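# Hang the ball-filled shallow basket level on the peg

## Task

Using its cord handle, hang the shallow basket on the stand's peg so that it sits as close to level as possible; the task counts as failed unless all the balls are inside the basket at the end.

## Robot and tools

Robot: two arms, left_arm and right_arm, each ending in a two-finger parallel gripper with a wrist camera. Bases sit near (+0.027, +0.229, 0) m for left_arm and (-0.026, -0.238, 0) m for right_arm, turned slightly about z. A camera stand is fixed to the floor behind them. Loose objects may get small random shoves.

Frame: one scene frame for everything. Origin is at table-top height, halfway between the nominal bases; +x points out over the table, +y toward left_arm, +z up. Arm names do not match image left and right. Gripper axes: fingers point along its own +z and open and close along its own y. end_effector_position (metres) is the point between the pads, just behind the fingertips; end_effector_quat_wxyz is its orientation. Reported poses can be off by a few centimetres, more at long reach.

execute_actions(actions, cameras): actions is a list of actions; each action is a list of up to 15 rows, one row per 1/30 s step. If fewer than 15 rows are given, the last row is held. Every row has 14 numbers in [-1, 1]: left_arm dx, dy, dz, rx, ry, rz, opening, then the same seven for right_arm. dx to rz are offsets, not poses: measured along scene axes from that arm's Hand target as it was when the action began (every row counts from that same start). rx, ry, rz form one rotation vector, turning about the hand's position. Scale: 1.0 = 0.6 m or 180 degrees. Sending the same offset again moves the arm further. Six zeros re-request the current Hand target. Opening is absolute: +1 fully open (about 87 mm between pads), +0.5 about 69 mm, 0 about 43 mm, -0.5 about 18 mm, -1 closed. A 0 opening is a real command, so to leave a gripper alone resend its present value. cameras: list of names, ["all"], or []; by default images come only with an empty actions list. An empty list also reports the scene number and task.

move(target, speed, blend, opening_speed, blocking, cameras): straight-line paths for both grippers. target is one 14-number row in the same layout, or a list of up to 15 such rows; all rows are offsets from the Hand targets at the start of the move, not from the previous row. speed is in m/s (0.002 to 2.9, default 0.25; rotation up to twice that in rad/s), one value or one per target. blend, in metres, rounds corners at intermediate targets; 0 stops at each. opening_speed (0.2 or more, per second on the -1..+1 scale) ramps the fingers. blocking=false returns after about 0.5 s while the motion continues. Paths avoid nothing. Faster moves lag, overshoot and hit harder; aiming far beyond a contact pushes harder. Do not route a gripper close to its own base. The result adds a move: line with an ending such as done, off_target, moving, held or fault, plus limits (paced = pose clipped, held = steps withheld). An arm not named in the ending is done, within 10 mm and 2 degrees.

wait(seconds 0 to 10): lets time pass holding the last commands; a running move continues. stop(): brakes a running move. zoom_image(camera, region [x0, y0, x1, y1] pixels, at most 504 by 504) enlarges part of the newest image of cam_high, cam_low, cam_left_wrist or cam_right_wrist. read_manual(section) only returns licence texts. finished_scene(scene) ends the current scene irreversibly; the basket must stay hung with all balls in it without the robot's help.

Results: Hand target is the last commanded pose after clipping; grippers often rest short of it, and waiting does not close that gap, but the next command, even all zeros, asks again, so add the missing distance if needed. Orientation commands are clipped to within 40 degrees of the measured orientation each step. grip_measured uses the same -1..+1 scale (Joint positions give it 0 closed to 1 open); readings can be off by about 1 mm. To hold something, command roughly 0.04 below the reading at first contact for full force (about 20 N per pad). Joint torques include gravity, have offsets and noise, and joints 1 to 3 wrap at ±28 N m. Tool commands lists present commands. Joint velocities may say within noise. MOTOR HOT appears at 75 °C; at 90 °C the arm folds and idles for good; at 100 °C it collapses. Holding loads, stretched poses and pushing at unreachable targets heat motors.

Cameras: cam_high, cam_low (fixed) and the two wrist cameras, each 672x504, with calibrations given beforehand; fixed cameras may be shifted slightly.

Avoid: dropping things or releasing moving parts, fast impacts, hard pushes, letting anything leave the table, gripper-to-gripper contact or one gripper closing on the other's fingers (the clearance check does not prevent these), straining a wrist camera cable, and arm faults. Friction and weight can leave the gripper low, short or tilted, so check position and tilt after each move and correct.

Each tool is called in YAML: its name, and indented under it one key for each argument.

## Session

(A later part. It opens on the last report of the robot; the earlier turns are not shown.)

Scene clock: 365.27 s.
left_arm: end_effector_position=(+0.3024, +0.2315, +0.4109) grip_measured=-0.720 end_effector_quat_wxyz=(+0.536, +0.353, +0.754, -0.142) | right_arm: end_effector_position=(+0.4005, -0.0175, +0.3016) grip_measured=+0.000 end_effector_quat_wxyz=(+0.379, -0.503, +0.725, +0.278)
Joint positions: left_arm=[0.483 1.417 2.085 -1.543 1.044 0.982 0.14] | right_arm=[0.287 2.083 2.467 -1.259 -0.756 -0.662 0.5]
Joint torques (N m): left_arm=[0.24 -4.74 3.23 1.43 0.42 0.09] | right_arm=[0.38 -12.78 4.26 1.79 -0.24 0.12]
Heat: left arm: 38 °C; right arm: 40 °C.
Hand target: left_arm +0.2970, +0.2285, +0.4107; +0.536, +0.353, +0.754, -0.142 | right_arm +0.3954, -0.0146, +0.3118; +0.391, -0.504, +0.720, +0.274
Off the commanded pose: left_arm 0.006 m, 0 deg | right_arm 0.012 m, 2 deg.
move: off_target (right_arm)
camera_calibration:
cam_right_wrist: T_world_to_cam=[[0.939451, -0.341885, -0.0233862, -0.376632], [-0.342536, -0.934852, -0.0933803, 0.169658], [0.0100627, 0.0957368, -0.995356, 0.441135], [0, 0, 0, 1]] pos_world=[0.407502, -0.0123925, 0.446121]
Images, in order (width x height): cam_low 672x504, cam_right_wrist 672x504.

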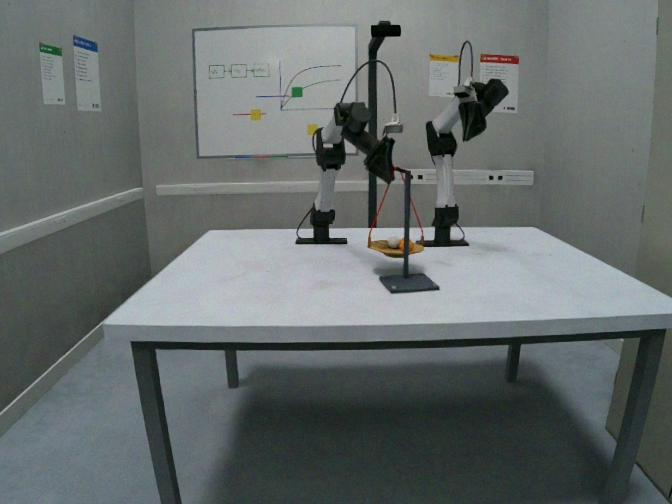

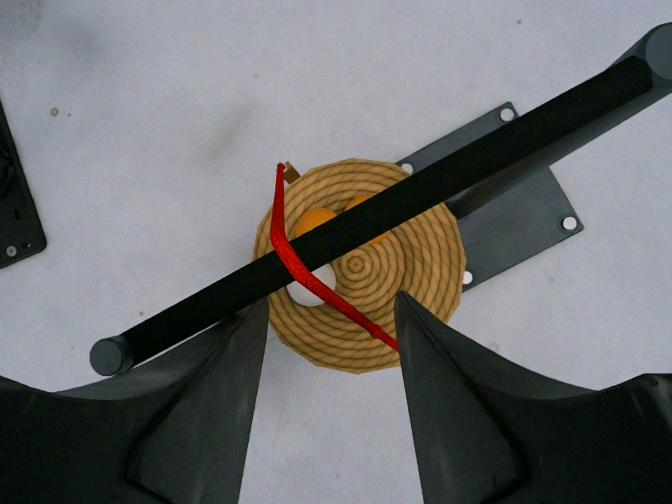

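move:
  target: [0,0,0,0,0,0,-0.72,0,0,0.0,0,0,0,-1]
  speed: 0.04
  opening_speed: 0.6
  cameras: ["cam_right_wrist","cam_low"]

zoom_image:
  camera: "cam_low"
  region: [350, 135, 440, 261]

zoom_image:
  camera: "cam_right_wrist"
  region: [220, 150, 460, 420]

Scene clock: 374.23 s.
left_arm: end_effector_position=(+0.3024, +0.2315, +0.4109) grip_measured=-0.720 end_effector_quat_wxyz=(+0.536, +0.353, +0.754, -0.142) | right_arm: end_effector_position=(+0.4018, -0.0147, +0.3031) grip_measured=-0.921 end_effector_quat_wxyz=(+0.384, -0.505, +0.722, +0.277)
Joint positions: left_arm=[0.483 1.417 2.085 -1.543 1.044 0.982 0.14] | right_arm=[0.292 2.083 2.467 -1.245 -0.756 -0.66 0.039]
Joint torques (N m): left_arm=[0.25 -4.74 3.21 1.43 0.43 0.1] | right_arm=[0.14 -12.67 4.07 1.74 -0.15 0.07]
Heat: left arm: 38 °C; right arm: 40 °C.
Hand target: left_arm +0.2970, +0.2285, +0.4107; +0.536, +0.353, +0.754, -0.142 | right_arm +0.3953, -0.0145, +0.3118; +0.391, -0.504, +0.720, +0.274
Off the commanded pose: left_arm 0.006 m, 0 deg | right_arm 0.011 m, 1 deg.
move: off_target (right_arm)
camera_calibration:
cam_right_wrist: T_world_to_cam=[[0.940882, -0.33843, -0.0143829, -0.38005], [-0.3381, -0.935671, -0.101036, 0.173348], [0.0207358, 0.0999253, -0.994779, 0.437966], [0, 0, 0, 1]] pos_world=[0.407109, -0.0101876, 0.447728]
Images, in order (width x height): cam_low 672x504, cam_right_wrist 672x504.

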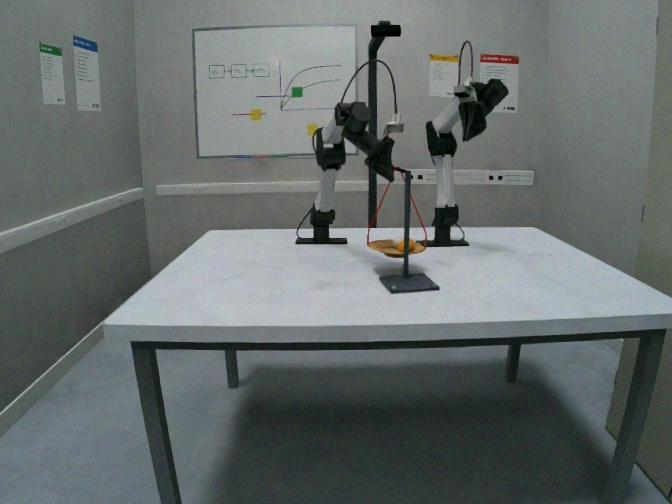

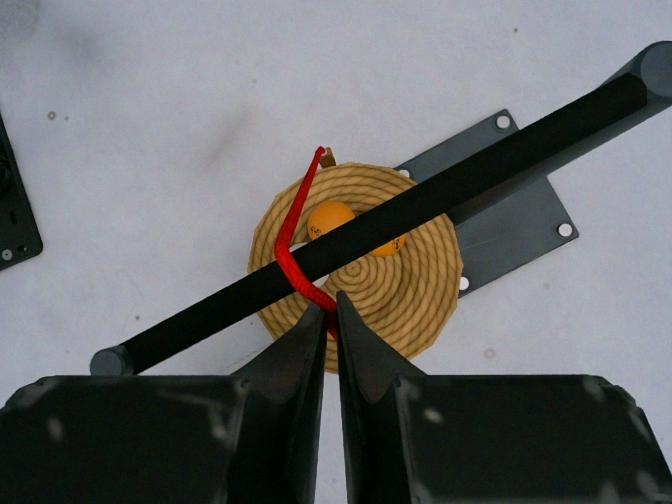

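Scaled by 4.000 from the camera's 672x504 image, which has a finer 960x720 frame.

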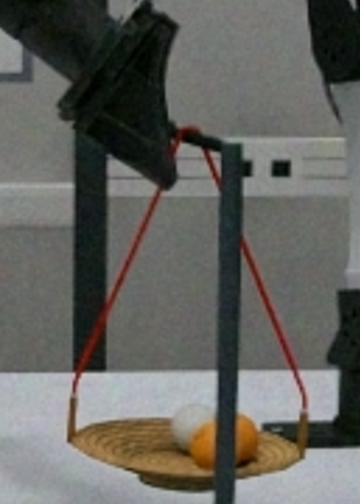

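Scaled by 1.867 from the camera's 672x504 image, which has a finer 960x720 frame.

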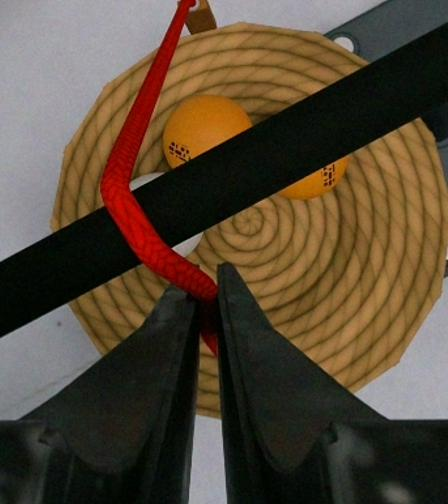

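move:
  target: [0,0,0,0,0,0,-0.72,0,-0.004,-0.017,0,0,0,-1]
  speed: 0.03
  cameras: ["cam_low"]

zoom_image:
  camera: "cam_low"
  region: [350, 135, 440, 261]

Scene clock: 383.57 s.
left_arm: end_effector_position=(+0.3024, +0.2315, +0.4109) grip_measured=-0.720 end_effector_quat_wxyz=(+0.536, +0.353, +0.754, -0.142) | right_arm: end_effector_position=(+0.4015, -0.0148, +0.2926) grip_measured=-0.921 end_effector_quat_wxyz=(+0.383, -0.505, +0.722, +0.277)
Joint positions: left_arm=[0.483 1.417 2.085 -1.543 1.044 0.982 0.14] | right_arm=[0.292 2.038 2.345 -1.171 -0.756 -0.66 0.039]
Joint torques (N m): left_arm=[0.24 -4.74 3.22 1.43 0.43 0.1] | right_arm=[-0.39 -12.64 4.42 1.69 -0.17 0.07]
Heat: left arm: 38 °C; right arm: 42 °C.
Hand target: left_arm +0.2970, +0.2285, +0.4107; +0.536, +0.353, +0.754, -0.142 | right_arm +0.3953, -0.0169, +0.3017; +0.391, -0.504, +0.720, +0.274
Off the commanded pose: left_arm 0.006 m, 0 deg | right_arm 0.011 m, 1 deg.
move: off_target (right_arm)
Images, in order (width x height): cam_low 672x504.

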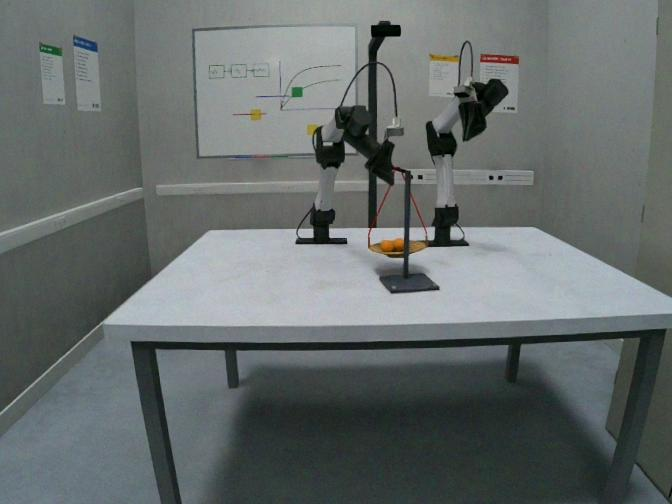

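Scaled by 4.000 from the camera's 672x504 image, which has a finer 960x720 frame.

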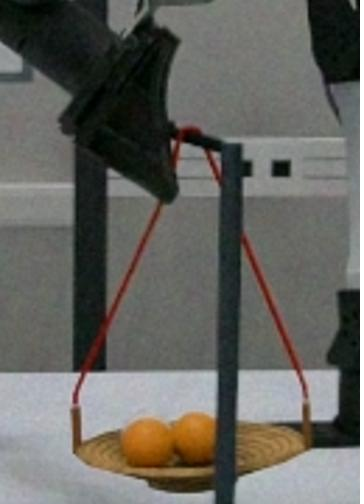

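zoom_image:
  camera: "cam_low"
  region: [360, 225, 436, 265]

wait:
  seconds: 0.5
  cameras: ["cam_low","cam_high","cam_left_wrist"]

zoom_image:
  camera: "cam_low"
  region: [360, 225, 436, 265]

zoom_image:
  camera: "cam_high"
  region: [340, 180, 460, 290]

zoom_image:
  camera: "cam_left_wrist"
  region: [330, 0, 600, 280]

Scaled by 6.632 from the camera's 672x504 image, which has a finer 960x720 frame.

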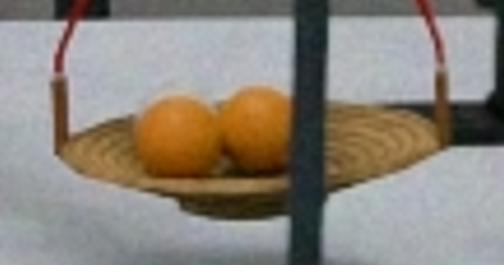

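Scene clock: 388.90 s.
left_arm: end_effector_position=(+0.3024, +0.2315, +0.4109) grip_measured=-0.720 end_effector_quat_wxyz=(+0.536, +0.353, +0.754, -0.142) | right_arm: end_effector_position=(+0.4016, -0.0148, +0.2927) grip_measured=-0.921 end_effector_quat_wxyz=(+0.383, -0.505, +0.722, +0.277)
Joint positions: left_arm=[0.483 1.417 2.085 -1.543 1.044 0.982 0.14] | right_arm=[0.292 2.038 2.345 -1.17 -0.756 -0.66 0.039]
Joint torques (N m): left_arm=[0.24 -4.74 3.22 1.43 0.43 0.1] | right_arm=[-0.31 -12.64 4.34 1.67 -0.24 0.08]
Heat: left arm: 38 °C; right arm: 44 °C.
Hand target: left_arm +0.2970, +0.2285, +0.4107; +0.536, +0.353, +0.754, -0.142 | right_arm +0.3954, -0.0169, +0.3017; +0.391, -0.504, +0.720, +0.274
Tool commands: left_gripper/opening=-0.72 right_gripper/opening=-1.0
Off the commanded pose: left_arm 0.006 m, 0 deg | right_arm 0.011 m, 1 deg.
wait: 0.50 s; at rest from the start
camera_calibration:
cam_left_wrist: T_world_to_cam=[[-0.668066, -0.726903, -0.159059, 0.433167], [-0.676588, 0.68238, -0.276742, 0.179846], [0.309703, -0.0772642, -0.947689, 0.457148], [0, 0, 0, 1]] pos_world=[0.269486, 0.227468, 0.551904]
Images, in order (width x height): cam_high 672x504, cam_low 672x504, cam_left_wrist 672x504.

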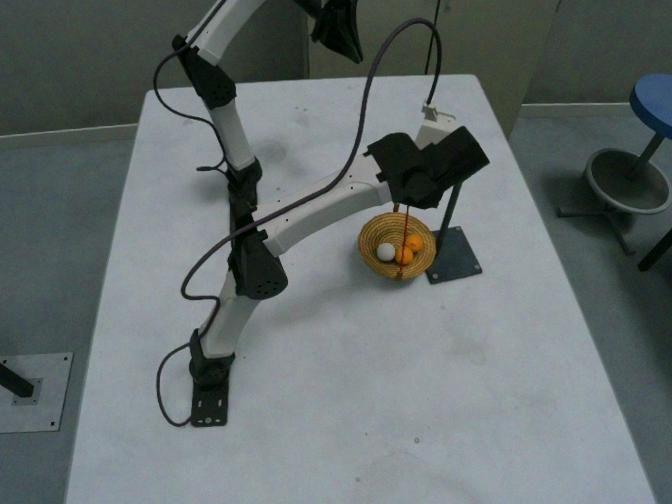

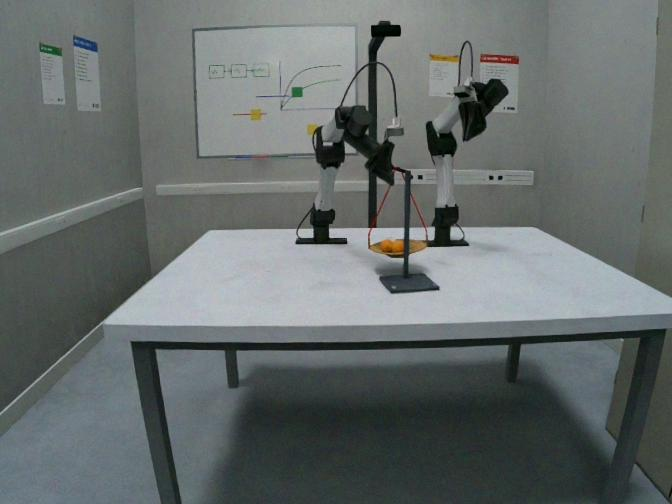

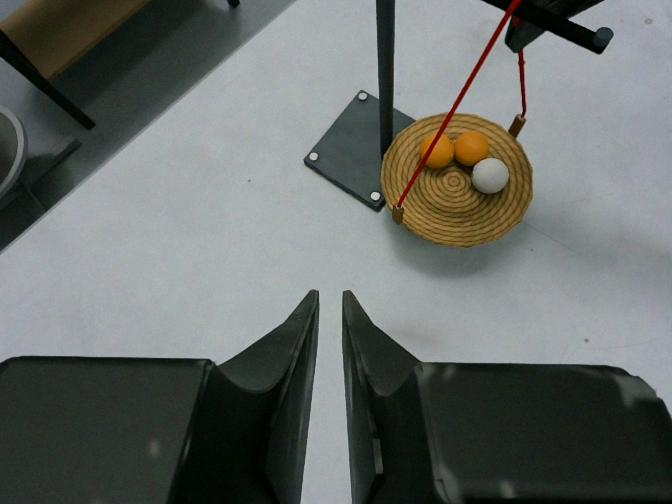

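Scaled by 6.632 from the camera's 672x504 image, which has a finer 960x720 frame.

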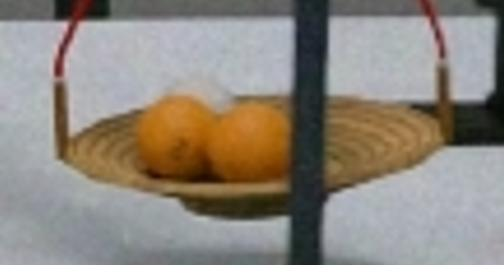

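Scaled by 4.200 from the camera's 672x504 image, which has a finer 960x720 frame.

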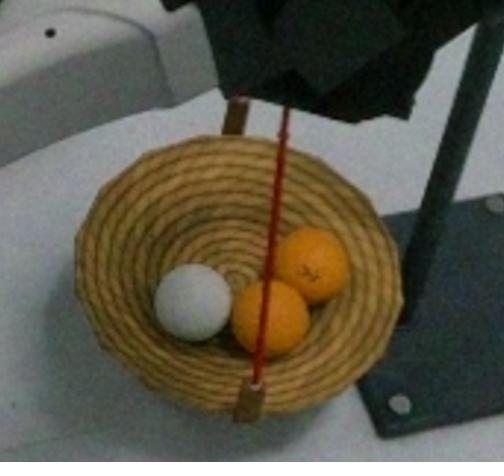

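Scaled by 1.800 from the camera's 672x504 image, which has a finer 960x720 frame.

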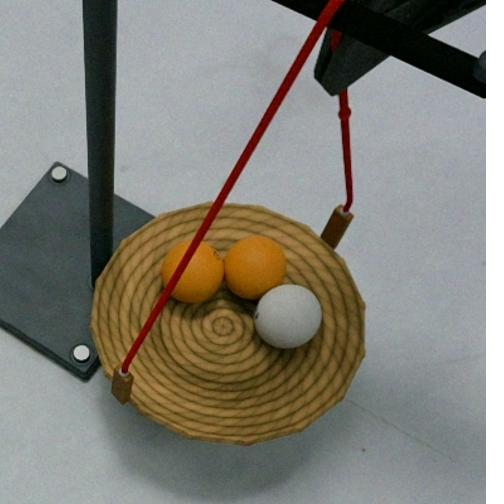

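move:
  target: [0,0,0,0,0,0,-0.72,0,0,0.0,0,0,0,-0.6]
  speed: 0.03
  opening_speed: 0.25
  cameras: ["cam_low","cam_right_wrist"]

zoom_image:
  camera: "cam_low"
  region: [360, 225, 436, 265]

zoom_image:
  camera: "cam_right_wrist"
  region: [220, 150, 460, 420]

Scene clock: 400.23 s.
left_arm: end_effector_position=(+0.3024, +0.2315, +0.4109) grip_measured=-0.720 end_effector_quat_wxyz=(+0.536, +0.353, +0.754, -0.142) | right_arm: end_effector_position=(+0.4016, -0.0148, +0.2927) grip_measured=-0.600 end_effector_quat_wxyz=(+0.383, -0.505, +0.722, +0.277)
Joint positions: left_arm=[0.483 1.417 2.085 -1.543 1.044 0.982 0.14] | right_arm=[0.292 2.038 2.345 -1.17 -0.756 -0.66 0.2]
Joint torques (N m): left_arm=[0.24 -4.72 3.23 1.43 0.43 0.1] | right_arm=[-0.25 -12.74 4.72 1.67 -0.17 0.02]
Heat: left arm: 37 °C; right arm: 46 °C.
Hand target: left_arm +0.2970, +0.2285, +0.4107; +0.536, +0.353, +0.754, -0.142 | right_arm +0.3953, -0.0169, +0.3017; +0.391, -0.504, +0.720, +0.274
Off the commanded pose: left_arm 0.006 m, 0 deg | right_arm 0.011 m, 1 deg.
move: off_target (right_arm)
camera_calibration:
cam_right_wrist: T_world_to_cam=[[0.94089, -0.33838, -0.0149716, -0.379851], [-0.338118, -0.93571, -0.100614, 0.172085], [0.0200366, 0.0997286, -0.994813, 0.42792], [0, 0, 0, 1]] pos_world=[0.407009, -0.0101877, 0.437327]
Images, in order (width x height): cam_low 672x504, cam_right_wrist 672x504.

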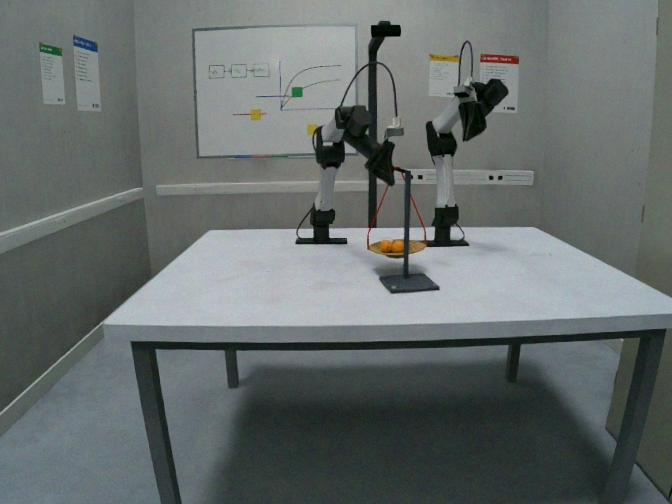

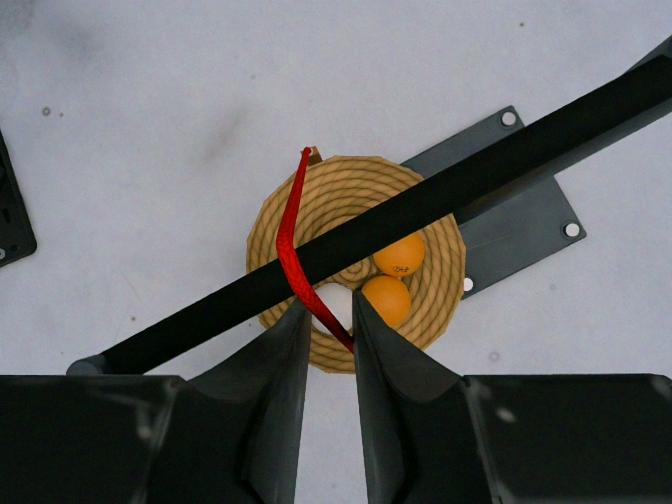

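Scaled by 6.632 from the camera's 672x504 image, which has a finer 960x720 frame.

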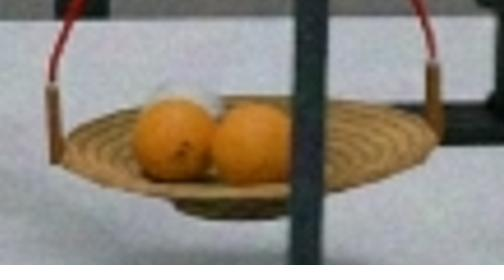

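Scaled by 1.867 from the camera's 672x504 image, which has a finer 960x720 frame.

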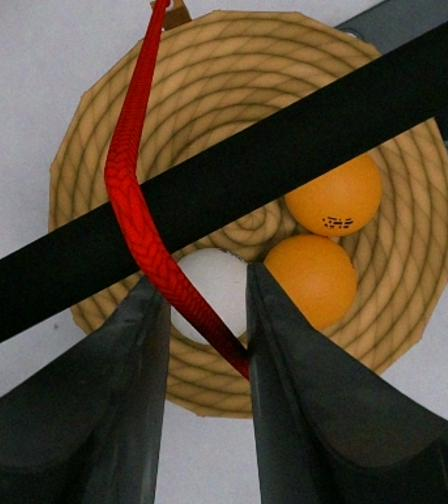

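move:
  target:
    - [0,0,0,0,0,0,-0.72,-0.035,-0.1,0.09,0,0,0,-0.6]
    - [0,0,0,0,0,0,-0.72,-0.08,-0.25,0.1,0,0,0,-0.6]
  speed: [0.08,0.2]
  blend: [0.03,0]
  cameras: ["cam_low","cam_high","cam_left_wrist"]

zoom_image:
  camera: "cam_low"
  region: [360, 225, 436, 265]

zoom_image:
  camera: "cam_high"
  region: [330, 130, 490, 310]

zoom_image:
  camera: "cam_left_wrist"
  region: [330, 0, 650, 280]

Scene clock: 410.87 s.
left_arm: end_effector_position=(+0.3024, +0.2315, +0.4109) grip_measured=-0.720 end_effector_quat_wxyz=(+0.536, +0.353, +0.754, -0.142) | right_arm: end_effector_position=(+0.3610, -0.1713, +0.3605) grip_measured=-0.600 end_effector_quat_wxyz=(+0.456, -0.471, +0.718, +0.233)
Joint positions: left_arm=[0.483 1.417 2.085 -1.543 1.044 0.982 0.14] | right_arm=[-0.127 1.872 2.406 -1.516 -0.962 -0.995 0.2]
Joint torques (N m): left_arm=[0.25 -4.72 3.22 1.43 0.43 0.1] | right_arm=[-0.35 -9.47 3.85 0.89 -0.56 -0.11]
Heat: left arm: 37 °C; right arm: 47 °C.
Hand target: left_arm +0.2970, +0.2285, +0.4107; +0.536, +0.353, +0.754, -0.142 | right_arm +0.3473, -0.1669, +0.3617; +0.391, -0.504, +0.720, +0.274
Off the commanded pose: left_arm 0.006 m, 0 deg | right_arm 0.014 m, 10 deg.
joint sent to its limit (right arm) — joint 4 (wrist pitch), lower limit. The joint targets are off in orientation, not in position.
move: off_target (right_arm)
camera_calibration:
cam_left_wrist: T_world_to_cam=[[-0.668066, -0.726903, -0.159059, 0.433167], [-0.676588, 0.68238, -0.276742, 0.179846], [0.309703, -0.0772642, -0.947689, 0.457148], [0, 0, 0, 1]] pos_world=[0.269486, 0.227468, 0.551904]
Images, in order (width x height): cam_high 672x504, cam_low 672x504, cam_left_wrist 672x504.

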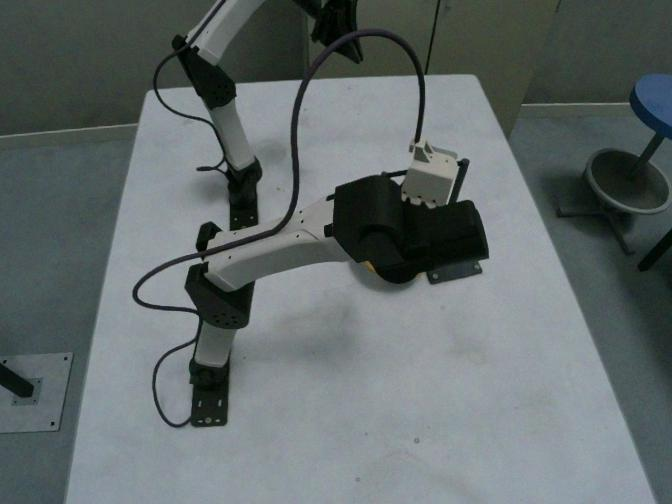

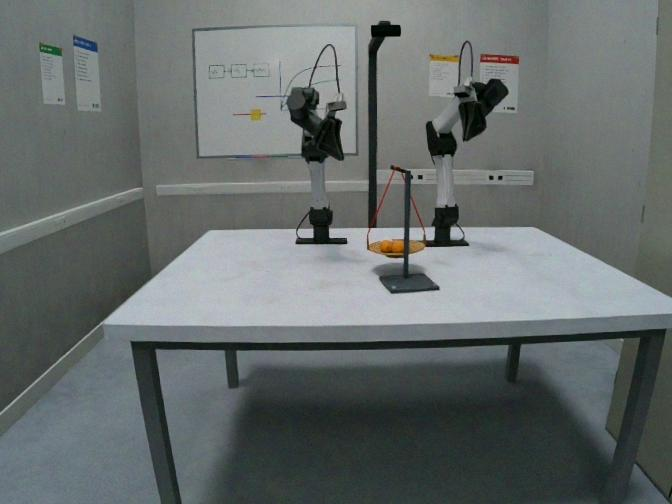

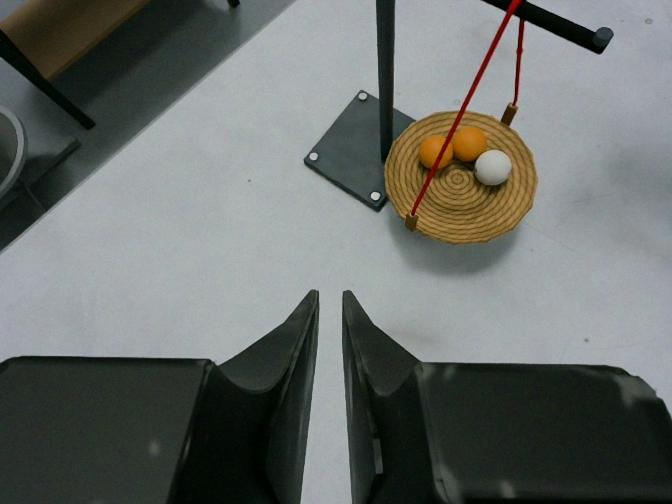

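Scaled by 6.632 from the camera's 672x504 image, which has a finer 960x720 frame.

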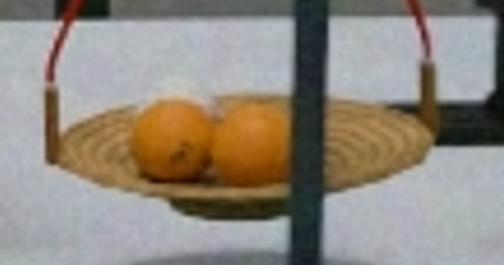

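Scaled by 2.800 from the camera's 672x504 image, which has a finer 960x720 frame.

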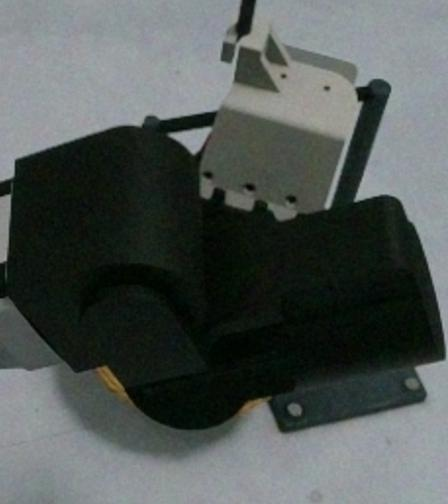

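Scaled by 1.575 from the camera's 672x504 image, which has a finer 960x720 frame.

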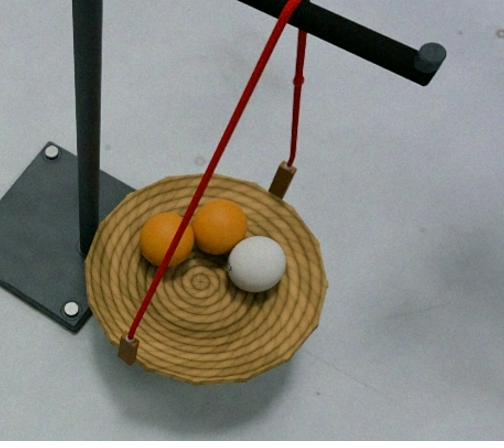

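zoom_image:
  camera: "cam_low"
  region: [350, 155, 450, 265]

Scaled by 4.582 from the camera's 672x504 image, which has a finer 960x720 frame.

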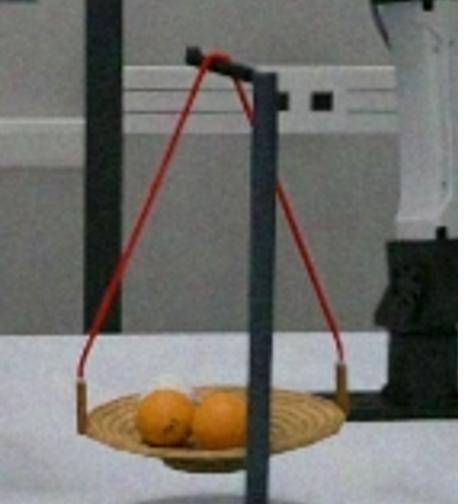

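finished_scene:
  scene: 2

The scene is finished: the task was done.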